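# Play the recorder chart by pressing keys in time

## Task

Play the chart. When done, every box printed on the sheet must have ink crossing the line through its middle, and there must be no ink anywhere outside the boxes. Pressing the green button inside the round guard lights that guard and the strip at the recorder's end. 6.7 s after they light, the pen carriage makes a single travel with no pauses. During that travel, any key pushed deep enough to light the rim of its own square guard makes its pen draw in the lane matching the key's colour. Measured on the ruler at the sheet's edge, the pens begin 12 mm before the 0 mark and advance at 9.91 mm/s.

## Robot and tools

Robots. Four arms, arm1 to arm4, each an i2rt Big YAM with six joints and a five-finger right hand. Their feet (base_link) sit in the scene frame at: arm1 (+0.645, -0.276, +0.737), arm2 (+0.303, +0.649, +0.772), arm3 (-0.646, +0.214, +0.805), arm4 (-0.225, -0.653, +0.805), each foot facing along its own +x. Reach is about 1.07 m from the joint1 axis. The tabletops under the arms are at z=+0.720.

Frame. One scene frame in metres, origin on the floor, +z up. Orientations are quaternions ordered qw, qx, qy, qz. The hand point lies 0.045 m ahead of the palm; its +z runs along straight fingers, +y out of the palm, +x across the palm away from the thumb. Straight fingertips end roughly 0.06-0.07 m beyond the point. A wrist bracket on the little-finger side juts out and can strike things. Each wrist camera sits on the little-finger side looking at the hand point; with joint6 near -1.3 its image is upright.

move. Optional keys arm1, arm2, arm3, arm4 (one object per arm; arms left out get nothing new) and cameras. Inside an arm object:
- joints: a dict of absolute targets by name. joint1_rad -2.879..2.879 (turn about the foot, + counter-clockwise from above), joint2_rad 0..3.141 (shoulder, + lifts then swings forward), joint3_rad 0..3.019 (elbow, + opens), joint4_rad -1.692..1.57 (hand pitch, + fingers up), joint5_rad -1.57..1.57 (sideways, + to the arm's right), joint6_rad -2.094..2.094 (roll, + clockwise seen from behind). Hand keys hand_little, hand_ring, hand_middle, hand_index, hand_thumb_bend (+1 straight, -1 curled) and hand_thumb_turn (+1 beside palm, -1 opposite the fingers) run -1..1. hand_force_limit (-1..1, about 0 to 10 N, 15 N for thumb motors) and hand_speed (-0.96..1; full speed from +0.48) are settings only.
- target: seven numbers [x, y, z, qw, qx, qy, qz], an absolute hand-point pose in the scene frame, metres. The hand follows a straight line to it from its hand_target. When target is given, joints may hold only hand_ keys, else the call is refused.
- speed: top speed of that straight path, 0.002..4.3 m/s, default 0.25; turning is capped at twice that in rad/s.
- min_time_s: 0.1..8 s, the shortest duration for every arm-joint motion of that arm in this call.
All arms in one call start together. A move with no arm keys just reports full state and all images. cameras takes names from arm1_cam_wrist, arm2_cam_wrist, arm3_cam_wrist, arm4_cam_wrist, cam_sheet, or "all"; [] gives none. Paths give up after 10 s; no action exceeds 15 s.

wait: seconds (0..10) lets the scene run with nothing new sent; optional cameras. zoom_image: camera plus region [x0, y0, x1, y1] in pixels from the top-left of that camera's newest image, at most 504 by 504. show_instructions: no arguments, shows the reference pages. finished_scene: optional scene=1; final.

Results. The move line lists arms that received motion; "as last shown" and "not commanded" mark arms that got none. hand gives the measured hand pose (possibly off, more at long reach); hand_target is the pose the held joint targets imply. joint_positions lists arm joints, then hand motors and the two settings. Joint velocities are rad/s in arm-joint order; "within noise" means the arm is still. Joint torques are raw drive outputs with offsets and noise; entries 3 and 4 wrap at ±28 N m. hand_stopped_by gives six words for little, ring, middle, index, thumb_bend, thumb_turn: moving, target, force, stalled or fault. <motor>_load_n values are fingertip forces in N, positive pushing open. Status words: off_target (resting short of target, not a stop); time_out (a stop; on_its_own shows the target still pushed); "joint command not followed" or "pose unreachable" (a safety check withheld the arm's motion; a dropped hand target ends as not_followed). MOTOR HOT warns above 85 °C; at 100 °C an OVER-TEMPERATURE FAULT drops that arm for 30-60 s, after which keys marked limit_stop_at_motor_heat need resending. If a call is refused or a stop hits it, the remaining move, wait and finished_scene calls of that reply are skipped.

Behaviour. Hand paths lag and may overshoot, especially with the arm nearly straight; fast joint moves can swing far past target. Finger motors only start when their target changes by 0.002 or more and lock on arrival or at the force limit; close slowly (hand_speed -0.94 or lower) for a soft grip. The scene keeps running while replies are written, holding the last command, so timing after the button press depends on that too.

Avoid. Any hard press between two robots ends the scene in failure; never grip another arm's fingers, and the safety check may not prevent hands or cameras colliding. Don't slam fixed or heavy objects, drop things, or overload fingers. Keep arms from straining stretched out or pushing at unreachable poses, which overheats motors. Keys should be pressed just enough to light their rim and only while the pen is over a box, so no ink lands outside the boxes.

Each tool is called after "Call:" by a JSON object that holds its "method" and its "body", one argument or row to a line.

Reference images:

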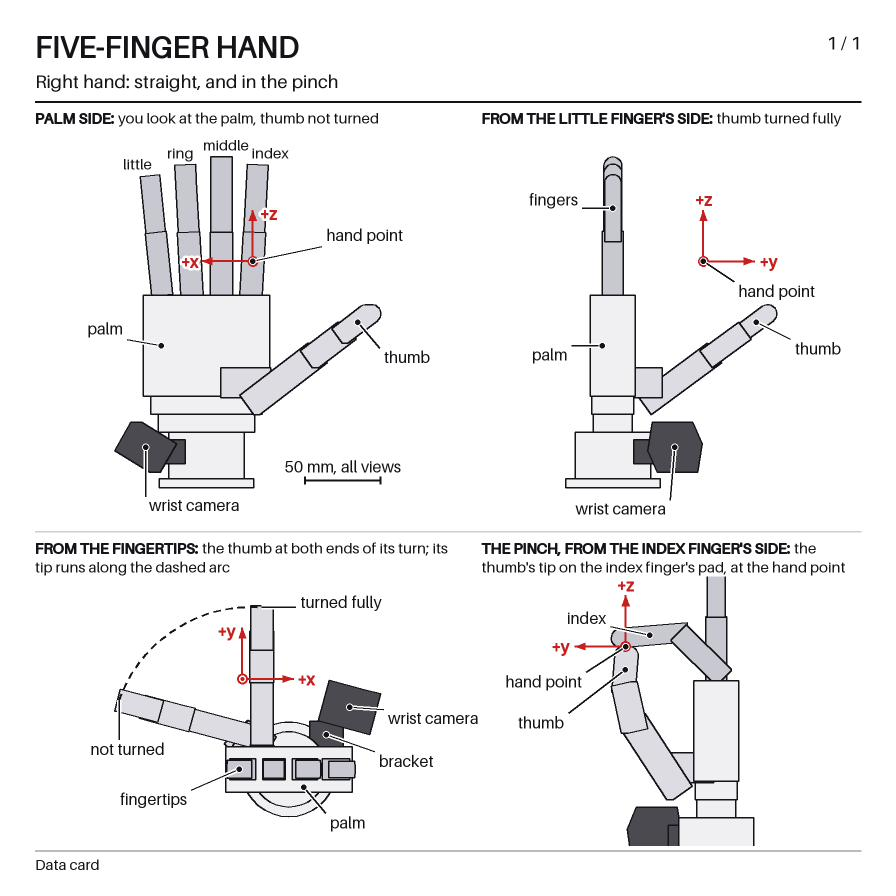

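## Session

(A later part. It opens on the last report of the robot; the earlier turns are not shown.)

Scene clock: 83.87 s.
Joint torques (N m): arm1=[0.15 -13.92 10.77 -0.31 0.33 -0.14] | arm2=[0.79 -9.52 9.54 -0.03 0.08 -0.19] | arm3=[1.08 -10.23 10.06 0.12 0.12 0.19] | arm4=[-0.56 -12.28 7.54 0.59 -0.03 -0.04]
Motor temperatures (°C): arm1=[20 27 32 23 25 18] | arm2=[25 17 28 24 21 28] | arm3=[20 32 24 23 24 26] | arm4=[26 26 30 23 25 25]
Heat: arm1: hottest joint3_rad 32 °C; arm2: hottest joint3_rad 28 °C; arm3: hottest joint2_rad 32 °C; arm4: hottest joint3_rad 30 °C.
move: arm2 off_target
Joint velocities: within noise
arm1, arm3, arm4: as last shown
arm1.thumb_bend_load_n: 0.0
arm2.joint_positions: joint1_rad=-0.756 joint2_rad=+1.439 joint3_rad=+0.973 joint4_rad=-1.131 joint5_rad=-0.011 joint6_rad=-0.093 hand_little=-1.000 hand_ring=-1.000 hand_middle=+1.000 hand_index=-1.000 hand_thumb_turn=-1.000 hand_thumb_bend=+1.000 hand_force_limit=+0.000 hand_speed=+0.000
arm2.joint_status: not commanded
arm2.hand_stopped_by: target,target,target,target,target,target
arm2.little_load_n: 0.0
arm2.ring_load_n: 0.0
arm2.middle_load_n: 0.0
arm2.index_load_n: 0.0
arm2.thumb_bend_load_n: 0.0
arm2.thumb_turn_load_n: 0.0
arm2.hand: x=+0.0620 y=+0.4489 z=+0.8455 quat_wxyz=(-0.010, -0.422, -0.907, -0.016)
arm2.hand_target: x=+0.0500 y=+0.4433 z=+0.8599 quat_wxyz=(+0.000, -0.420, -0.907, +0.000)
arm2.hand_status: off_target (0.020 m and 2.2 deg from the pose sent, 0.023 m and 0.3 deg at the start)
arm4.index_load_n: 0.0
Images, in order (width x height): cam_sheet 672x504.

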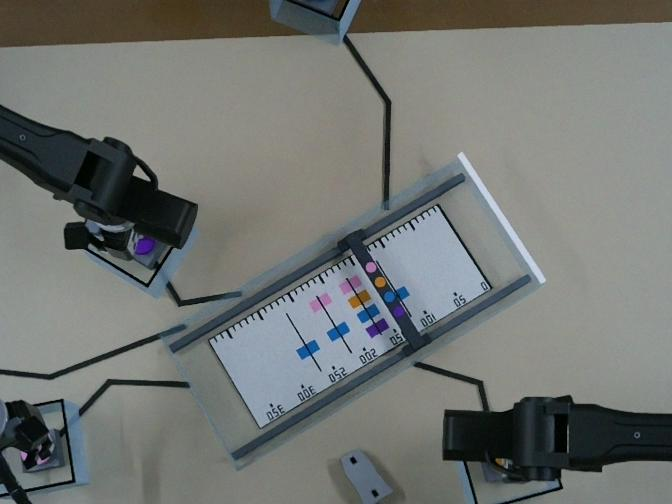

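Call:
{"method": "wait", "body": {
  "seconds": 1.8,
  "cameras": ["cam_sheet"]
}}

Call:
{"method": "move", "body": {
  "arm1": {"target":[0.2625,-0.278,0.808,0,0.7022,0.712,0],"speed":0.12},
  "arm2": {"target":[0.0496,0.443,0.820,0,0.4202,0.9074,0],"speed":0.12},
  "arm3": {"target":[-0.2885,0.0985,0.810,0,0.5721,-0.8202,0],"speed":0.12},
  "arm4": {"target":[-0.416,-0.252,0.823,0,0.9789,0.2045,0],"speed":0.12},
  "cameras": ["all"]
}}

Call:
{"method": "wait", "body": {
  "seconds": 0.3
}}

Call:
{"method": "move", "body": {
  "arm1": {"target":[0.2625,-0.278,0.855,0,0.7022,0.712,0],"speed":0.12},
  "arm2": {"target":[0.0496,0.443,0.860,0,0.4202,0.9074,0],"speed":0.12},
  "arm3": {"target":[-0.2885,0.0985,0.857,0,0.5721,-0.8202,0],"speed":0.12},
  "arm4": {"target":[-0.416,-0.252,0.872,0,0.9789,0.2045,0],"speed":0.12},
  "cameras": ["cam_sheet"]
}}

Scene clock: 86.27 s.
Joint torques (N m): arm1=[0.15 -13.86 10.78 -0.31 0.33 -0.14] | arm2=[0.91 -9.52 9.54 -0.01 0.08 -0.18] | arm3=[1.32 -10.23 10.14 0.13 0.09 0.17] | arm4=[-0.21 -12.16 7.51 0.68 -0.04 -0.03]
Motor temperatures (°C): arm1=[20 27 33 23 25 18] | arm2=[25 17 28 24 21 28] | arm3=[20 32 24 23 24 26] | arm4=[26 26 30 23 24 25]
Heat: arm1: hottest joint3_rad 33 °C; arm2: hottest joint3_rad 28 °C; arm3: hottest joint2_rad 32 °C; arm4: hottest joint3_rad 30 °C.
Joint velocities: within noise
arm1.joint_positions: joint1_rad=+0.232 joint2_rad=+1.546 joint3_rad=+1.184 joint4_rad=-1.232 joint5_rad=-0.015 joint6_rad=-0.076 hand_little=-1.000 hand_ring=-1.000 hand_middle=+1.000 hand_index=-1.000 hand_thumb_turn=-1.000 hand_thumb_bend=+1.000 hand_force_limit=+0.000 hand_speed=+0.000
arm1.joint_status: not commanded
arm1.hand_stopped_by: target,target,target,target,target,target
arm1.little_load_n: 0.0
arm1.ring_load_n: 0.0
arm1.middle_load_n: 0.5
arm1.index_load_n: 0.0
arm1.thumb_bend_load_n: 0.0
arm1.thumb_turn_load_n: 0.0
arm1.hand: x=+0.2741 y=-0.2775 z=+0.8437 quat_wxyz=(+0.012, +0.707, +0.707, +0.008)
arm1.hand_target: x=+0.2629 y=-0.2781 z=+0.8550 quat_wxyz=(+0.000, +0.702, +0.712, +0.000)
arm1.hand_status: not commanded
arm2.joint_positions: joint1_rad=-0.756 joint2_rad=+1.439 joint3_rad=+0.973 joint4_rad=-1.131 joint5_rad=-0.011 joint6_rad=-0.093 hand_little=-1.000 hand_ring=-1.000 hand_middle=+1.000 hand_index=-1.000 hand_thumb_turn=-1.000 hand_thumb_bend=+1.000 hand_force_limit=+0.000 hand_speed=+0.000
arm2.joint_status: not commanded
arm2.hand_stopped_by: target,target,target,target,target,target
arm2.little_load_n: 0.0
arm2.ring_load_n: 0.0
arm2.middle_load_n: 0.0
arm2.index_load_n: 0.0
arm2.thumb_bend_load_n: 0.0
arm2.thumb_turn_load_n: 0.0
arm2.hand: x=+0.0620 y=+0.4489 z=+0.8455 quat_wxyz=(-0.010, -0.422, -0.907, -0.016)
arm2.hand_target: x=+0.0499 y=+0.4433 z=+0.8599 quat_wxyz=(+0.000, -0.420, -0.907, +0.000)
arm2.hand_status: off_target (0.020 m and 2.2 deg from the pose sent, 0.023 m and 0.3 deg at the start)
arm3.joint_positions: joint1_rad=-0.150 joint2_rad=+1.611 joint3_rad=+1.069 joint4_rad=-1.051 joint5_rad=-0.002 joint6_rad=-0.047 hand_little=-1.000 hand_ring=-1.000 hand_middle=+1.000 hand_index=-1.000 hand_thumb_turn=-1.000 hand_thumb_bend=+1.000 hand_force_limit=+0.000 hand_speed=+0.000
arm3.joint_status: not commanded
arm3.hand_stopped_by: target,target,target,target,target,target
arm3.little_load_n: 0.5
arm3.ring_load_n: 0.0
arm3.middle_load_n: 0.0
arm3.index_load_n: 0.0
arm3.thumb_bend_load_n: 0.0
arm3.thumb_turn_load_n: 0.0
arm3.hand: x=-0.2988 y=+0.0984 z=+0.8479 quat_wxyz=(+0.005, +0.573, -0.820, -0.009)
arm3.hand_target: x=-0.2888 y=+0.0986 z=+0.8569 quat_wxyz=(+0.000, +0.572, -0.820, +0.000)
arm3.hand_status: not commanded
arm4.joint_positions: joint1_rad=+0.610 joint2_rad=+1.738 joint3_rad=+1.323 joint4_rad=-1.162 joint5_rad=-0.001 joint6_rad=-0.024 hand_little=-1.000 hand_ring=-1.000 hand_middle=+1.000 hand_index=-1.000 hand_thumb_turn=-1.000 hand_thumb_bend=+1.000 hand_force_limit=+0.000 hand_speed=+0.000
arm4.joint_status: not commanded
arm4.hand_stopped_by: target,target,target,target,target,target
arm4.little_load_n: 0.0
arm4.ring_load_n: 0.0
arm4.middle_load_n: 0.0
arm4.index_load_n: 0.0
arm4.thumb_bend_load_n: 0.0
arm4.thumb_turn_load_n: 0.0
arm4.hand: x=-0.4186 y=-0.2575 z=+0.8734 quat_wxyz=(+0.005, +0.979, +0.205, +0.002)
arm4.hand_target: x=-0.4160 y=-0.2520 z=+0.8721 quat_wxyz=(+0.000, +0.979, +0.204, +0.000)
arm4.hand_status: not commanded
wait: 1.80 s; at rest from the start
Images, in order (width x height): cam_sheet 672x504.

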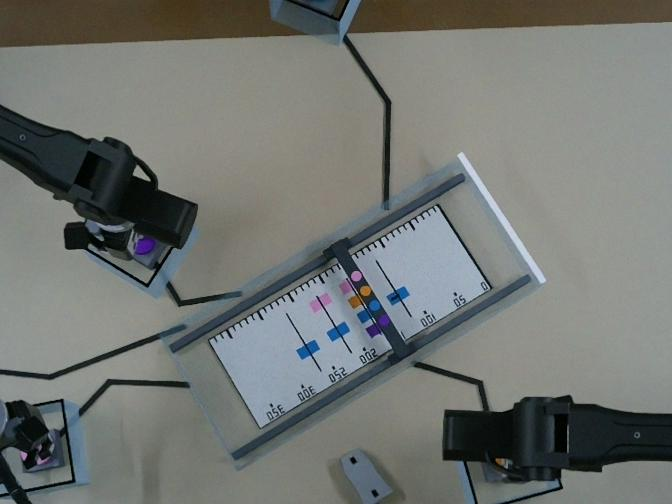

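Scene clock: 87.23 s.
Joint torques (N m): arm1=[0.21 -9.88 5.67 1.51 0.33 -0.12] | arm2=[0.97 -5.25 5.91 2.26 0.07 -0.18] | arm3=[1.2 -6.24 6.38 2.28 0.13 0.17] | arm4=[-0.38 -9.52 5.27 1.8 0.01 0.02]
Motor temperatures (°C): arm1=[20 27 32 23 25 18] | arm2=[25 17 28 24 21 28] | arm3=[20 32 24 23 24 26] | arm4=[26 26 30 23 24 25]
Heat: arm1: hottest joint3_rad 32 °C; arm2: hottest joint3_rad 28 °C; arm3: hottest joint2_rad 32 °C; arm4: hottest joint3_rad 30 °C.
move: arm1 off_target; arm2 off_target; arm3 off_target; arm4 off_target
Joint velocities: within noise
arm1.joint_positions: joint1_rad=+0.232 joint2_rad=+1.547 joint3_rad=+1.167 joint4_rad=-1.157 joint5_rad=-0.015 joint6_rad=-0.076 hand_little=-1.000 hand_ring=-1.000 hand_middle=+1.000 hand_index=-1.000 hand_thumb_turn=-1.000 hand_thumb_bend=+1.000 hand_force_limit=+0.000 hand_speed=+0.000
arm1.joint_status: not commanded
arm1.hand_stopped_by: target,target,target,target,target,target
arm1.little_load_n: 0.0
arm1.ring_load_n: 0.0
arm1.middle_load_n: -3.5
arm1.index_load_n: 0.0
arm1.thumb_bend_load_n: 0.0
arm1.thumb_turn_load_n: 0.0
arm1.hand: x=+0.2612 y=-0.2764 z=+0.8339 quat_wxyz=(-0.010, +0.707, +0.707, -0.011)
arm1.hand_target: x=+0.2638 y=-0.2780 z=+0.8093 quat_wxyz=(+0.000, +0.702, +0.712, +0.000)
arm1.hand_status: off_target (0.026 m and 1.8 deg from the pose sent, 0.038 m and 1.8 deg at the start)
arm2.joint_positions: joint1_rad=-0.756 joint2_rad=+1.443 joint3_rad=+0.961 joint4_rad=-1.075 joint5_rad=-0.011 joint6_rad=-0.093 hand_little=-1.000 hand_ring=-1.000 hand_middle=+0.999 hand_index=-1.000 hand_thumb_turn=-1.000 hand_thumb_bend=+1.000 hand_force_limit=+0.000 hand_speed=+0.000
arm2.joint_status: not commanded
arm2.hand_stopped_by: target,target,target,target,target,target
arm2.little_load_n: 0.0
arm2.ring_load_n: 0.0
arm2.middle_load_n: -4.0
arm2.index_load_n: 0.0
arm2.thumb_bend_load_n: 0.0
arm2.thumb_turn_load_n: 0.0
arm2.hand: x=+0.0541 y=+0.4435 z=+0.8374 quat_wxyz=(+0.000, -0.422, -0.907, +0.002)
arm2.hand_target: x=+0.0503 y=+0.4436 z=+0.8208 quat_wxyz=(+0.000, -0.420, -0.907, +0.000)
arm2.hand_status: off_target (0.018 m and 0.3 deg from the pose sent, 0.029 m and 2.1 deg at the start)
arm3.joint_positions: joint1_rad=-0.150 joint2_rad=+1.615 joint3_rad=+1.055 joint4_rad=-0.979 joint5_rad=-0.002 joint6_rad=-0.047 hand_little=-1.000 hand_ring=-1.000 hand_middle=+0.999 hand_index=-1.000 hand_thumb_turn=-1.000 hand_thumb_bend=+1.000 hand_force_limit=+0.000 hand_speed=+0.000
arm3.joint_status: not commanded
arm3.hand_stopped_by: target,target,target,target,target,target
arm3.little_load_n: 0.5
arm3.ring_load_n: 0.0
arm3.middle_load_n: -4.0
arm3.index_load_n: 0.0
arm3.thumb_bend_load_n: 0.0
arm3.thumb_turn_load_n: 0.0
arm3.hand: x=-0.2875 y=+0.0937 z=+0.8385 quat_wxyz=(-0.010, +0.573, -0.819, +0.013)
arm3.hand_target: x=-0.2901 y=+0.0988 z=+0.8118 quat_wxyz=(+0.000, +0.572, -0.820, +0.000)
arm3.hand_status: off_target (0.029 m and 1.9 deg from the pose sent, 0.039 m and 1.2 deg at the start)
arm4.joint_positions: joint1_rad=+0.610 joint2_rad=+1.756 joint3_rad=+1.286 joint4_rad=-1.076 joint5_rad=-0.002 joint6_rad=-0.026 hand_little=-1.000 hand_ring=-1.000 hand_middle=+1.000 hand_index=-1.000 hand_thumb_turn=-1.000 hand_thumb_bend=+1.000 hand_force_limit=+0.000 hand_speed=+0.000
arm4.joint_status: not commanded
arm4.hand_stopped_by: target,target,target,target,target,target
arm4.little_load_n: 0.0
arm4.ring_load_n: 0.0
arm4.middle_load_n: -4.0
arm4.index_load_n: 0.0
arm4.thumb_bend_load_n: -0.5
arm4.thumb_turn_load_n: 0.0
arm4.hand: x=-0.4207 y=-0.2526 z=+0.8502 quat_wxyz=(-0.010, +0.979, +0.206, -0.002)
arm4.hand_target: x=-0.4156 y=-0.2533 z=+0.8242 quat_wxyz=(+0.000, +0.979, +0.204, +0.000)
arm4.hand_status: off_target (0.028 m and 1.1 deg from the pose sent, 0.051 m and 0.6 deg at the start)
pictures: arm1_cam_wrist, arm2_cam_wrist, arm3_cam_wrist, arm4_cam_wrist, cam_sheet
Images, in order (width x height): arm1_cam_wrist 672x504, arm2_cam_wrist 672x504, arm3_cam_wrist 672x504, arm4_cam_wrist 672x504, cam_sheet 672x504.

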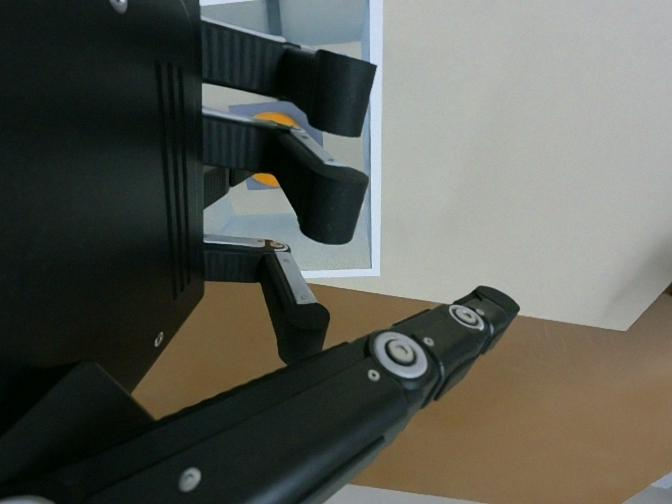

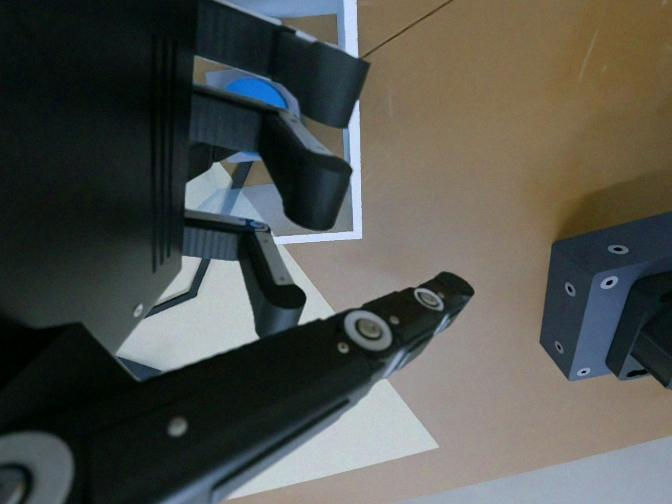

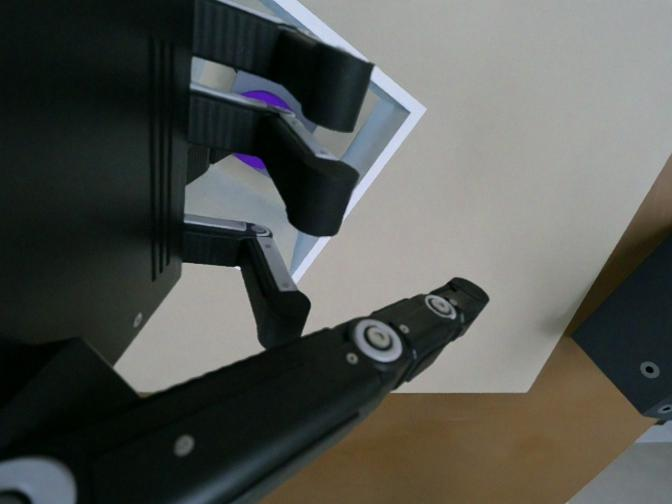

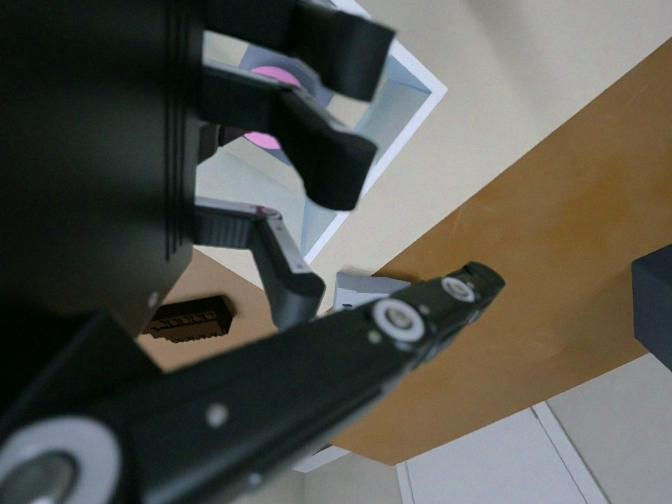

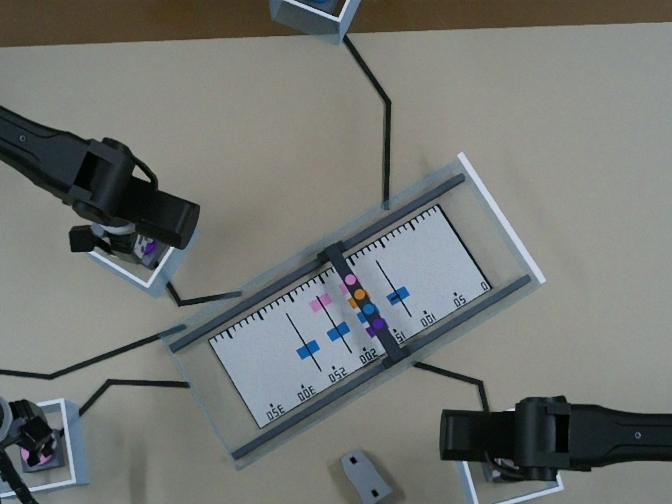

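Scene clock: 87.53 s.
Joint torques (N m): arm1=[0.26 -9.82 5.67 1.52 0.33 -0.13] | arm2=[0.91 -5.25 5.93 2.25 0.07 -0.17] | arm3=[1.2 -5.48 6.24 2.35 0.13 0.16] | arm4=[-0.03 -9.35 5.22 1.87 0.03 -0.02]
Motor temperatures (°C): arm1=[20 27 32 23 24 18] | arm2=[25 17 28 24 21 28] | arm3=[20 32 24 23 24 26] | arm4=[26 26 30 23 24 25]
Heat: arm1: hottest joint3_rad 32 °C; arm2: hottest joint3_rad 28 °C; arm3: hottest joint2_rad 32 °C; arm4: hottest joint3_rad 30 °C.
Joint velocities: within noise
arm1.joint_positions: joint1_rad=+0.232 joint2_rad=+1.547 joint3_rad=+1.167 joint4_rad=-1.157 joint5_rad=-0.015 joint6_rad=-0.076 hand_little=-1.000 hand_ring=-1.000 hand_middle=+1.000 hand_index=-1.000 hand_thumb_turn=-1.000 hand_thumb_bend=+1.000 hand_force_limit=+0.000 hand_speed=+0.000
arm1.joint_status: not commanded
arm1.hand_stopped_by: target,target,target,target,target,target
arm1.little_load_n: 0.0
arm1.ring_load_n: 0.0
arm1.middle_load_n: -3.5
arm1.index_load_n: 0.5
arm1.thumb_bend_load_n: 0.0
arm1.thumb_turn_load_n: 0.0
arm1.hand: x=+0.2612 y=-0.2764 z=+0.8339 quat_wxyz=(-0.010, +0.707, +0.707, -0.011)
arm1.hand_target: x=+0.2638 y=-0.2780 z=+0.8093 quat_wxyz=(+0.000, +0.702, +0.712, +0.000)
arm1.hand_status: off_target (0.026 m and 1.8 deg from the pose sent, 0.038 m and 1.8 deg at the start)
arm2.joint_positions: joint1_rad=-0.756 joint2_rad=+1.443 joint3_rad=+0.961 joint4_rad=-1.075 joint5_rad=-0.011 joint6_rad=-0.093 hand_little=-1.000 hand_ring=-1.000 hand_middle=+0.999 hand_index=-1.000 hand_thumb_turn=-1.000 hand_thumb_bend=+1.000 hand_force_limit=+0.000 hand_speed=+0.000
arm2.joint_status: not commanded
arm2.hand_stopped_by: target,target,target,target,target,target
arm2.little_load_n: 0.0
arm2.ring_load_n: 0.0
arm2.middle_load_n: -4.0
arm2.index_load_n: 0.0
arm2.thumb_bend_load_n: 0.0
arm2.thumb_turn_load_n: 0.0
arm2.hand: x=+0.0541 y=+0.4435 z=+0.8374 quat_wxyz=(+0.000, -0.422, -0.907, +0.002)
arm2.hand_target: x=+0.0503 y=+0.4436 z=+0.8208 quat_wxyz=(+0.000, -0.420, -0.907, +0.000)
arm2.hand_status: off_target (0.018 m and 0.3 deg from the pose sent, 0.029 m and 2.1 deg at the start)
arm3.joint_positions: joint1_rad=-0.150 joint2_rad=+1.615 joint3_rad=+1.055 joint4_rad=-0.979 joint5_rad=-0.002 joint6_rad=-0.047 hand_little=-1.000 hand_ring=-1.000 hand_middle=+0.999 hand_index=-1.000 hand_thumb_turn=-1.000 hand_thumb_bend=+1.000 hand_force_limit=+0.000 hand_speed=+0.000
arm3.joint_status: not commanded
arm3.hand_stopped_by: target,target,target,target,target,target
arm3.little_load_n: 0.0
arm3.ring_load_n: 0.0
arm3.middle_load_n: -4.0
arm3.index_load_n: 0.0
arm3.thumb_bend_load_n: 0.0
arm3.thumb_turn_load_n: 0.0
arm3.hand: x=-0.2875 y=+0.0937 z=+0.8385 quat_wxyz=(-0.010, +0.573, -0.819, +0.013)
arm3.hand_target: x=-0.2901 y=+0.0988 z=+0.8118 quat_wxyz=(+0.000, +0.572, -0.820, +0.000)
arm3.hand_status: off_target (0.029 m and 1.9 deg from the pose sent, 0.039 m and 1.2 deg at the start)
arm4.joint_positions: joint1_rad=+0.610 joint2_rad=+1.756 joint3_rad=+1.286 joint4_rad=-1.076 joint5_rad=-0.002 joint6_rad=-0.026 hand_little=-1.000 hand_ring=-1.000 hand_middle=+1.000 hand_index=-1.000 hand_thumb_turn=-1.000 hand_thumb_bend=+1.000 hand_force_limit=+0.000 hand_speed=+0.000
arm4.joint_status: not commanded
arm4.hand_stopped_by: target,target,target,target,target,target
arm4.little_load_n: 0.0
arm4.ring_load_n: 0.0
arm4.middle_load_n: -4.0
arm4.index_load_n: 0.0
arm4.thumb_bend_load_n: 0.0
arm4.thumb_turn_load_n: 0.0
arm4.hand: x=-0.4207 y=-0.2526 z=+0.8502 quat_wxyz=(-0.010, +0.979, +0.206, -0.002)
arm4.hand_target: x=-0.4156 y=-0.2533 z=+0.8242 quat_wxyz=(+0.000, +0.979, +0.204, +0.000)
arm4.hand_status: off_target (0.028 m and 1.1 deg from the pose sent, 0.051 m and 0.6 deg at the start)
wait: 0.30 s; at rest by 0.27 s
pictures: none

Scene clock: 88.63 s.
Joint torques (N m): arm1=[0.15 -13.8 10.86 -0.29 0.33 -0.13] | arm2=[0.85 -9.41 9.54 -0.03 0.08 -0.19] | arm3=[1.2 -9.7 10.11 0.18 0.1 0.17] | arm4=[-0.44 -13.27 9.31 -0.27 0.04 -0.01]
Motor temperatures (°C): arm1=[20 27 32 23 24 18] | arm2=[25 17 28 24 21 28] | arm3=[20 32 23 23 24 26] | arm4=[26 26 30 23 24 25]
Heat: arm1: hottest joint3_rad 32 °C; arm2: hottest joint3_rad 28 °C; arm3: hottest joint2_rad 32 °C; arm4: hottest joint3_rad 30 °C.
move: arm1 off_target; arm2 off_target; arm3 off_target; arm4 off_target
Joint velocities: within noise
arm1.joint_positions: joint1_rad=+0.232 joint2_rad=+1.546 joint3_rad=+1.183 joint4_rad=-1.232 joint5_rad=-0.015 joint6_rad=-0.077 hand_little=-1.000 hand_ring=-1.000 hand_middle=+1.000 hand_index=-1.000 hand_thumb_turn=-1.000 hand_thumb_bend=+1.000 hand_force_limit=+0.000 hand_speed=+0.000
arm1.joint_status: not commanded
arm1.hand_stopped_by: target,target,target,target,target,target
arm1.little_load_n: 0.0
arm1.ring_load_n: 0.0
arm1.middle_load_n: 0.0
arm1.index_load_n: 0.0
arm1.thumb_bend_load_n: 0.0
arm1.thumb_turn_load_n: 0.0
arm1.hand: x=+0.2745 y=-0.2775 z=+0.8436 quat_wxyz=(+0.012, +0.707, +0.707, +0.008)
arm1.hand_target: x=+0.2629 y=-0.2781 z=+0.8550 quat_wxyz=(+0.000, +0.702, +0.712, +0.000)
arm1.hand_status: off_target (0.017 m and 1.8 deg from the pose sent, 0.021 m and 1.8 deg at the start)
arm2.joint_positions: joint1_rad=-0.756 joint2_rad=+1.439 joint3_rad=+0.973 joint4_rad=-1.131 joint5_rad=-0.011 joint6_rad=-0.093 hand_little=-1.000 hand_ring=-1.000 hand_middle=+1.000 hand_index=-1.000 hand_thumb_turn=-1.000 hand_thumb_bend=+1.000 hand_force_limit=+0.000 hand_speed=+0.000
arm2.joint_status: not commanded
arm2.hand_stopped_by: target,target,target,target,target,target
arm2.little_load_n: 0.0
arm2.ring_load_n: 0.0
arm2.middle_load_n: 0.0
arm2.index_load_n: 0.0
arm2.thumb_bend_load_n: 0.0
arm2.thumb_turn_load_n: 0.0
arm2.hand: x=+0.0620 y=+0.4489 z=+0.8455 quat_wxyz=(-0.010, -0.422, -0.907, -0.016)
arm2.hand_target: x=+0.0500 y=+0.4433 z=+0.8599 quat_wxyz=(+0.000, -0.420, -0.907, +0.000)
arm2.hand_status: off_target (0.020 m and 2.2 deg from the pose sent, 0.023 m and 0.3 deg at the start)
arm3.joint_positions: joint1_rad=-0.150 joint2_rad=+1.610 joint3_rad=+1.068 joint4_rad=-1.051 joint5_rad=-0.002 joint6_rad=-0.047 hand_little=-1.000 hand_ring=-1.000 hand_middle=+1.000 hand_index=-1.000 hand_thumb_turn=-1.000 hand_thumb_bend=+1.000 hand_force_limit=+0.000 hand_speed=+0.000
arm3.joint_status: not commanded
arm3.hand_stopped_by: target,target,target,target,target,target
arm3.little_load_n: 0.5
arm3.ring_load_n: 0.0
arm3.middle_load_n: 0.0
arm3.index_load_n: 0.0
arm3.thumb_bend_load_n: 0.0
arm3.thumb_turn_load_n: 0.0
arm3.hand: x=-0.2991 y=+0.0986 z=+0.8478 quat_wxyz=(+0.005, +0.573, -0.820, -0.010)
arm3.hand_target: x=-0.2888 y=+0.0986 z=+0.8570 quat_wxyz=(+0.000, +0.572, -0.820, +0.000)
arm3.hand_status: off_target (0.014 m and 1.2 deg from the pose sent, 0.019 m and 1.9 deg at the start)
arm4.joint_positions: joint1_rad=+0.610 joint2_rad=+1.750 joint3_rad=+1.297 joint4_rad=-1.140 joint5_rad=-0.002 joint6_rad=-0.026 hand_little=-1.000 hand_ring=-1.000 hand_middle=+1.000 hand_index=-1.000 hand_thumb_turn=-1.000 hand_thumb_bend=+1.000 hand_force_limit=+0.000 hand_speed=+0.000
arm4.joint_status: not commanded
arm4.hand_stopped_by: target,target,target,target,target,target
arm4.little_load_n: 0.0
arm4.ring_load_n: 0.0
arm4.middle_load_n: 0.0
arm4.index_load_n: 0.0
arm4.thumb_bend_load_n: 0.0
arm4.thumb_turn_load_n: 0.0
arm4.hand: x=-0.4163 y=-0.2635 z=+0.8596 quat_wxyz=(+0.013, +0.979, +0.205, +0.003)
arm4.hand_target: x=-0.4159 y=-0.2523 z=+0.8720 quat_wxyz=(+0.000, +0.979, +0.204, +0.000)
arm4.hand_status: off_target (0.017 m and 1.6 deg from the pose sent, 0.022 m and 1.2 deg at the start)
Images, in order (width x height): cam_sheet 672x504.

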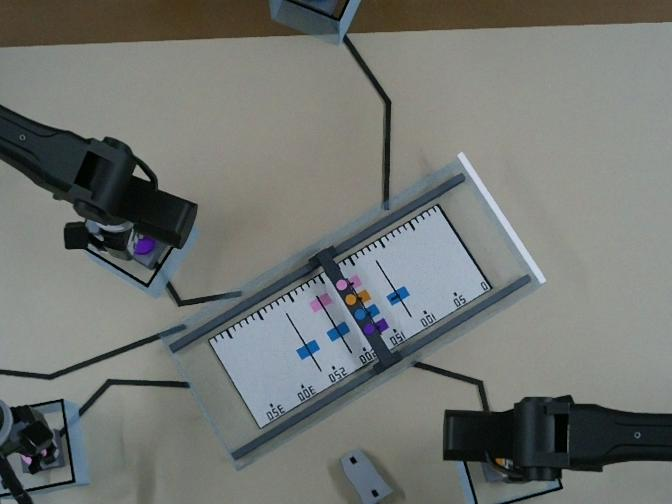

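Call:
{"method": "zoom_image", "body": {
  "camera": "cam_sheet",
  "region": [350, 250, 450, 330]
}}

Call:
{"method": "wait", "body": {
  "seconds": 2.1
}}

Call:
{"method": "move", "body": {
  "arm2": {"target":[0.0496,0.443,0.820,0,0.4202,0.9074,0],"speed":0.12},
  "arm4": {"target":[-0.416,-0.252,0.823,0,0.9789,0.2045,0],"speed":0.12}
}}

Call:
{"method": "wait", "body": {
  "seconds": 0.3
}}

Call:
{"method": "move", "body": {
  "arm2": {"target":[0.0496,0.443,0.860,0,0.4202,0.9074,0],"speed":0.12},
  "arm4": {"target":[-0.416,-0.252,0.872,0,0.9789,0.2045,0],"speed":0.12},
  "cameras": ["cam_sheet"]
}}

Scaled by 5.040 from the camera's image (finer frame: 960x720).

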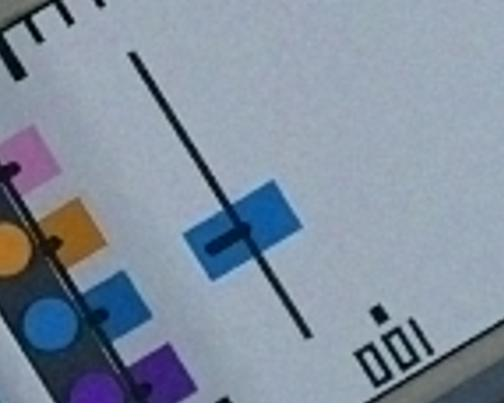

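Scene clock: 91.17 s.
Joint torques (N m): arm1=[0.15 -13.8 10.86 -0.31 0.32 -0.13] | arm2=[0.85 -9.52 9.54 -0.01 0.08 -0.18] | arm3=[1.38 -10.11 10.24 0.18 0.1 0.15] | arm4=[-0.56 -13.63 9.47 -0.12 0.02 0]
Motor temperatures (°C): arm1=[20 27 32 23 24 18] | arm2=[25 17 28 24 21 28] | arm3=[20 32 23 23 24 26] | arm4=[26 25 31 23 24 25]
Heat: arm1: hottest joint3_rad 32 °C; arm2: hottest joint3_rad 28 °C; arm3: hottest joint2_rad 32 °C; arm4: hottest joint3_rad 31 °C.
Joint velocities: within noise
arm1.joint_positions: joint1_rad=+0.232 joint2_rad=+1.546 joint3_rad=+1.183 joint4_rad=-1.232 joint5_rad=-0.015 joint6_rad=-0.077 hand_little=-1.000 hand_ring=-1.000 hand_middle=+1.000 hand_index=-1.000 hand_thumb_turn=-1.000 hand_thumb_bend=+1.000 hand_force_limit=+0.000 hand_speed=+0.000
arm1.joint_status: not commanded
arm1.hand_stopped_by: target,target,target,target,target,target
arm1.little_load_n: 0.0
arm1.ring_load_n: 0.0
arm1.middle_load_n: 0.0
arm1.index_load_n: 0.0
arm1.thumb_bend_load_n: 0.0
arm1.thumb_turn_load_n: 0.0
arm1.hand: x=+0.2745 y=-0.2775 z=+0.8436 quat_wxyz=(+0.012, +0.707, +0.707, +0.008)
arm1.hand_target: x=+0.2629 y=-0.2781 z=+0.8550 quat_wxyz=(+0.000, +0.702, +0.712, +0.000)
arm1.hand_status: off_target (0.017 m and 1.8 deg from the pose sent, 0.021 m and 1.8 deg at the start)
arm2.joint_positions: joint1_rad=-0.756 joint2_rad=+1.439 joint3_rad=+0.973 joint4_rad=-1.131 joint5_rad=-0.011 joint6_rad=-0.093 hand_little=-1.000 hand_ring=-1.000 hand_middle=+1.000 hand_index=-1.000 hand_thumb_turn=-1.000 hand_thumb_bend=+1.000 hand_force_limit=+0.000 hand_speed=+0.000
arm2.joint_status: not commanded
arm2.hand_stopped_by: target,target,target,target,target,target
arm2.little_load_n: 0.0
arm2.ring_load_n: 0.0
arm2.middle_load_n: 0.0
arm2.index_load_n: 0.0
arm2.thumb_bend_load_n: 0.0
arm2.thumb_turn_load_n: 0.0
arm2.hand: x=+0.0620 y=+0.4489 z=+0.8455 quat_wxyz=(-0.010, -0.422, -0.907, -0.016)
arm2.hand_target: x=+0.0500 y=+0.4433 z=+0.8599 quat_wxyz=(+0.000, -0.420, -0.907, +0.000)
arm2.hand_status: off_target (0.020 m and 2.2 deg from the pose sent, 0.023 m and 0.3 deg at the start)
arm3.joint_positions: joint1_rad=-0.150 joint2_rad=+1.610 joint3_rad=+1.068 joint4_rad=-1.051 joint5_rad=-0.002 joint6_rad=-0.047 hand_little=-1.000 hand_ring=-1.000 hand_middle=+1.000 hand_index=-1.000 hand_thumb_turn=-1.000 hand_thumb_bend=+1.000 hand_force_limit=+0.000 hand_speed=+0.000
arm3.joint_status: not commanded
arm3.hand_stopped_by: target,target,target,target,target,target
arm3.little_load_n: 0.0
arm3.ring_load_n: 0.0
arm3.middle_load_n: 0.0
arm3.index_load_n: 0.0
arm3.thumb_bend_load_n: 0.0
arm3.thumb_turn_load_n: 0.0
arm3.hand: x=-0.2991 y=+0.0986 z=+0.8478 quat_wxyz=(+0.005, +0.573, -0.820, -0.010)
arm3.hand_target: x=-0.2888 y=+0.0986 z=+0.8570 quat_wxyz=(+0.000, +0.572, -0.820, +0.000)
arm3.hand_status: off_target (0.014 m and 1.2 deg from the pose sent, 0.019 m and 1.9 deg at the start)
arm4.joint_positions: joint1_rad=+0.610 joint2_rad=+1.750 joint3_rad=+1.297 joint4_rad=-1.140 joint5_rad=-0.002 joint6_rad=-0.026 hand_little=-1.000 hand_ring=-1.000 hand_middle=+1.000 hand_index=-1.000 hand_thumb_turn=-1.000 hand_thumb_bend=+1.000 hand_force_limit=+0.000 hand_speed=+0.000
arm4.joint_status: not commanded
arm4.hand_stopped_by: target,target,target,target,target,target
arm4.little_load_n: 0.0
arm4.ring_load_n: 0.0
arm4.middle_load_n: 0.0
arm4.index_load_n: 0.0
arm4.thumb_bend_load_n: 0.0
arm4.thumb_turn_load_n: 0.0
arm4.hand: x=-0.4163 y=-0.2635 z=+0.8596 quat_wxyz=(+0.013, +0.979, +0.205, +0.003)
arm4.hand_target: x=-0.4159 y=-0.2523 z=+0.8720 quat_wxyz=(+0.000, +0.979, +0.204, +0.000)
arm4.hand_status: off_target (0.017 m and 1.6 deg from the pose sent, 0.022 m and 1.2 deg at the start)
wait: 2.10 s; at rest from the start
pictures: none

Scene clock: 92.13 s.
Joint torques (N m): arm1=[0.21 -13.8 10.86 -0.31 0.33 -0.13] | arm2=[0.79 -5.3 5.94 2.28 0.06 -0.18] | arm3=[1.08 -9.82 10.15 0.06 0.15 0.12] | arm4=[-0.5 -8.82 5.63 2.17 0.04 0.01]
Motor temperatures (°C): arm1=[20 27 32 23 24 18] | arm2=[25 17 28 24 21 28] | arm3=[20 32 23 23 24 26] | arm4=[26 25 31 23 24 25]
Heat: arm1: hottest joint3_rad 32 °C; arm2: hottest joint3_rad 28 °C; arm3: hottest joint2_rad 32 °C; arm4: hottest joint3_rad 31 °C.
move: arm2 off_target; arm4 off_target
Joint velocities: within noise
arm1, arm3: as last shown
arm2.joint_positions: joint1_rad=-0.756 joint2_rad=+1.443 joint3_rad=+0.962 joint4_rad=-1.074 joint5_rad=-0.011 joint6_rad=-0.093 hand_little=-1.000 hand_ring=-1.000 hand_middle=+0.999 hand_index=-1.000 hand_thumb_turn=-1.000 hand_thumb_bend=+1.000 hand_force_limit=+0.000 hand_speed=+0.000
arm2.joint_status: not commanded
arm2.hand_stopped_by: target,target,target,target,target,target
arm2.little_load_n: 0.0
arm2.ring_load_n: 0.5
arm2.middle_load_n: -4.0
arm2.index_load_n: 0.0
arm2.thumb_bend_load_n: 0.0
arm2.thumb_turn_load_n: 0.0
arm2.hand: x=+0.0539 y=+0.4433 z=+0.8375 quat_wxyz=(+0.000, -0.422, -0.907, +0.002)
arm2.hand_target: x=+0.0501 y=+0.4435 z=+0.8209 quat_wxyz=(+0.000, -0.420, -0.907, +0.000)
arm2.hand_status: off_target (0.018 m and 0.3 deg from the pose sent, 0.029 m and 2.1 deg at the start)
arm4.joint_positions: joint1_rad=+0.610 joint2_rad=+1.751 joint3_rad=+1.280 joint4_rad=-1.084 joint5_rad=-0.003 joint6_rad=-0.027 hand_little=-1.000 hand_ring=-1.000 hand_middle=+0.999 hand_index=-1.000 hand_thumb_turn=-1.000 hand_thumb_bend=+1.000 hand_force_limit=+0.000 hand_speed=+0.000
arm4.joint_status: not commanded
arm4.hand_stopped_by: target,target,target,target,target,target
arm4.little_load_n: 0.0
arm4.ring_load_n: 0.5
arm4.middle_load_n: -5.0
arm4.index_load_n: 0.0
arm4.thumb_bend_load_n: 0.0
arm4.thumb_turn_load_n: 0.0
arm4.hand: x=-0.4191 y=-0.2566 z=+0.8508 quat_wxyz=(-0.005, +0.979, +0.206, -0.001)
arm4.hand_target: x=-0.4155 y=-0.2534 z=+0.8243 quat_wxyz=(+0.000, +0.979, +0.204, +0.000)
arm4.hand_status: off_target (0.028 m and 0.6 deg from the pose sent, 0.038 m and 1.5 deg at the start)
pictures: none

Scene clock: 92.43 s.
Joint torques (N m): arm1=[0.15 -13.8 10.86 -0.31 0.33 -0.13] | arm2=[0.91 -5.3 5.9 2.25 0.07 -0.17] | arm3=[1.79 -10.11 10.22 0.14 0.12 0.18] | arm4=[-0.56 -9.11 5.63 2.18 0.03 0.01]
Motor temperatures (°C): arm1=[20 27 32 23 24 18] | arm2=[25 17 28 24 21 28] | arm3=[20 32 23 23 24 26] | arm4=[26 25 31 23 24 25]
Heat: arm1: hottest joint3_rad 32 °C; arm2: hottest joint3_rad 28 °C; arm3: hottest joint2_rad 32 °C; arm4: hottest joint3_rad 31 °C.
Joint velocities: within noise
arm1.joint_positions: joint1_rad=+0.232 joint2_rad=+1.546 joint3_rad=+1.183 joint4_rad=-1.232 joint5_rad=-0.015 joint6_rad=-0.077 hand_little=-1.000 hand_ring=-1.000 hand_middle=+1.000 hand_index=-1.000 hand_thumb_turn=-1.000 hand_thumb_bend=+1.000 hand_force_limit=+0.000 hand_speed=+0.000
arm1.joint_status: not commanded
arm1.hand_stopped_by: target,target,target,target,target,target
arm1.little_load_n: 0.0
arm1.ring_load_n: 0.0
arm1.middle_load_n: 0.0
arm1.index_load_n: 0.0
arm1.thumb_bend_load_n: 0.0
arm1.thumb_turn_load_n: 0.0
arm1.hand: x=+0.2745 y=-0.2775 z=+0.8436 quat_wxyz=(+0.012, +0.707, +0.707, +0.008)
arm1.hand_target: x=+0.2629 y=-0.2781 z=+0.8550 quat_wxyz=(+0.000, +0.702, +0.712, +0.000)
arm1.hand_status: not commanded
arm2.joint_positions: joint1_rad=-0.756 joint2_rad=+1.443 joint3_rad=+0.962 joint4_rad=-1.074 joint5_rad=-0.011 joint6_rad=-0.093 hand_little=-1.000 hand_ring=-1.000 hand_middle=+0.999 hand_index=-1.000 hand_thumb_turn=-1.000 hand_thumb_bend=+1.000 hand_force_limit=+0.000 hand_speed=+0.000
arm2.joint_status: not commanded
arm2.hand_stopped_by: target,target,target,target,target,target
arm2.little_load_n: 0.0
arm2.ring_load_n: 0.0
arm2.middle_load_n: -4.0
arm2.index_load_n: 0.0
arm2.thumb_bend_load_n: 0.0
arm2.thumb_turn_load_n: 0.0
arm2.hand: x=+0.0539 y=+0.4433 z=+0.8375 quat_wxyz=(+0.000, -0.422, -0.907, +0.002)
arm2.hand_target: x=+0.0501 y=+0.4435 z=+0.8209 quat_wxyz=(+0.000, -0.420, -0.907, +0.000)
arm2.hand_status: off_target (0.018 m and 0.3 deg from the pose sent, 0.029 m and 2.1 deg at the start)
arm3.joint_positions: joint1_rad=-0.150 joint2_rad=+1.610 joint3_rad=+1.068 joint4_rad=-1.051 joint5_rad=-0.002 joint6_rad=-0.047 hand_little=-1.000 hand_ring=-1.000 hand_middle=+1.000 hand_index=-1.000 hand_thumb_turn=-1.000 hand_thumb_bend=+1.000 hand_force_limit=+0.000 hand_speed=+0.000
arm3.joint_status: not commanded
arm3.hand_stopped_by: target,target,target,target,target,target
arm3.little_load_n: 0.0
arm3.ring_load_n: 0.0
arm3.middle_load_n: 0.0
arm3.index_load_n: 0.0
arm3.thumb_bend_load_n: 0.0
arm3.thumb_turn_load_n: 0.0
arm3.hand: x=-0.2991 y=+0.0986 z=+0.8478 quat_wxyz=(+0.005, +0.573, -0.820, -0.010)
arm3.hand_target: x=-0.2888 y=+0.0986 z=+0.8570 quat_wxyz=(+0.000, +0.572, -0.820, +0.000)
arm3.hand_status: not commanded
arm4.joint_positions: joint1_rad=+0.610 joint2_rad=+1.751 joint3_rad=+1.280 joint4_rad=-1.084 joint5_rad=-0.003 joint6_rad=-0.027 hand_little=-1.000 hand_ring=-1.000 hand_middle=+0.999 hand_index=-1.000 hand_thumb_turn=-1.000 hand_thumb_bend=+1.000 hand_force_limit=+0.000 hand_speed=+0.000
arm4.joint_status: not commanded
arm4.hand_stopped_by: target,target,target,target,target,target
arm4.little_load_n: 0.0
arm4.ring_load_n: 0.0
arm4.middle_load_n: -5.0
arm4.index_load_n: 0.0
arm4.thumb_bend_load_n: 0.0
arm4.thumb_turn_load_n: 0.0
arm4.hand: x=-0.4191 y=-0.2566 z=+0.8508 quat_wxyz=(-0.005, +0.979, +0.206, -0.001)
arm4.hand_target: x=-0.4155 y=-0.2534 z=+0.8243 quat_wxyz=(+0.000, +0.979, +0.204, +0.000)
arm4.hand_status: off_target (0.028 m and 0.6 deg from the pose sent, 0.038 m and 1.5 deg at the start)
wait: 0.30 s; at rest by 0.27 s
pictures: none

Scene clock: 93.53 s.
Joint torques (N m): arm1=[0.15 -13.8 10.88 -0.31 0.33 -0.13] | arm2=[0.85 -9.52 9.52 -0.01 0.08 -0.18] | arm3=[1.32 -10.23 10.1 0.12 0.1 0.19] | arm4=[-0.44 -12.98 9.63 -0.28 0.01 0.01]
Motor temperatures (°C): arm1=[20 27 32 23 24 18] | arm2=[25 17 28 24 21 28] | arm3=[20 32 23 23 24 26] | arm4=[26 25 31 23 24 25]
Heat: arm1: hottest joint3_rad 32 °C; arm2: hottest joint3_rad 28 °C; arm3: hottest joint2_rad 32 °C; arm4: hottest joint3_rad 31 °C.
move: arm2 off_target; arm4 off_target
Joint velocities: within noise
arm1, arm3: as last shown
arm2.joint_positions: joint1_rad=-0.756 joint2_rad=+1.439 joint3_rad=+0.973 joint4_rad=-1.131 joint5_rad=-0.011 joint6_rad=-0.093 hand_little=-1.000 hand_ring=-1.000 hand_middle=+1.000 hand_index=-1.000 hand_thumb_turn=-1.000 hand_thumb_bend=+1.000 hand_force_limit=+0.000 hand_speed=+0.000
arm2.joint_status: not commanded
arm2.hand_stopped_by: target,target,target,target,target,target
arm2.little_load_n: 0.0
arm2.ring_load_n: 0.0
arm2.middle_load_n: 0.0
arm2.index_load_n: 0.0
arm2.thumb_bend_load_n: 0.0
arm2.thumb_turn_load_n: 0.0
arm2.hand: x=+0.0620 y=+0.4489 z=+0.8455 quat_wxyz=(-0.010, -0.422, -0.907, -0.016)
arm2.hand_target: x=+0.0500 y=+0.4433 z=+0.8599 quat_wxyz=(+0.000, -0.420, -0.907, +0.000)
arm2.hand_status: off_target (0.020 m and 2.2 deg from the pose sent, 0.023 m and 0.3 deg at the start)
arm4.joint_positions: joint1_rad=+0.610 joint2_rad=+1.750 joint3_rad=+1.295 joint4_rad=-1.136 joint5_rad=-0.003 joint6_rad=-0.027 hand_little=-1.000 hand_ring=-1.000 hand_middle=+1.000 hand_index=-1.000 hand_thumb_turn=-1.000 hand_thumb_bend=+1.000 hand_force_limit=+0.000 hand_speed=+0.000
arm4.joint_status: not commanded
arm4.hand_stopped_by: target,target,target,target,target,target
arm4.little_load_n: 0.0
arm4.ring_load_n: 0.0
arm4.middle_load_n: 0.0
arm4.index_load_n: 0.0
arm4.thumb_bend_load_n: 0.0
arm4.thumb_turn_load_n: 0.0
arm4.hand: x=-0.4163 y=-0.2634 z=+0.8589 quat_wxyz=(+0.012, +0.978, +0.206, +0.002)
arm4.hand_target: x=-0.4158 y=-0.2523 z=+0.8720 quat_wxyz=(+0.000, +0.979, +0.204, +0.000)
arm4.hand_status: off_target (0.017 m and 1.4 deg from the pose sent, 0.022 m and 0.6 deg at the start)
Images, in order (width x height): cam_sheet 672x504.

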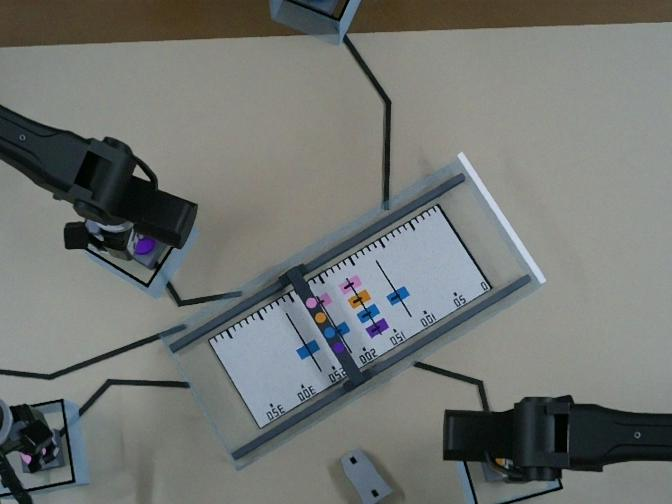

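Call:
{"method": "zoom_image", "body": {
  "camera": "cam_sheet",
  "region": [310, 260, 410, 350]
}}

Scaled by 5.040 from the camera's image (finer frame: 960x720).

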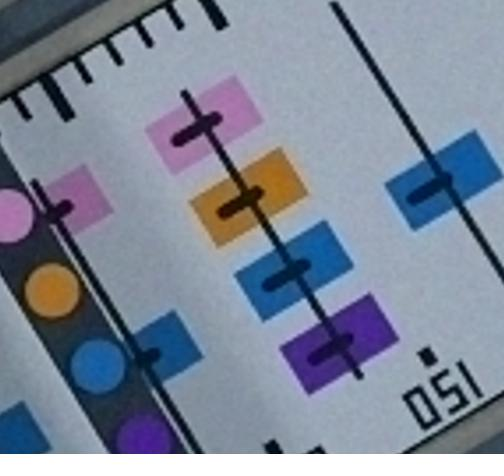

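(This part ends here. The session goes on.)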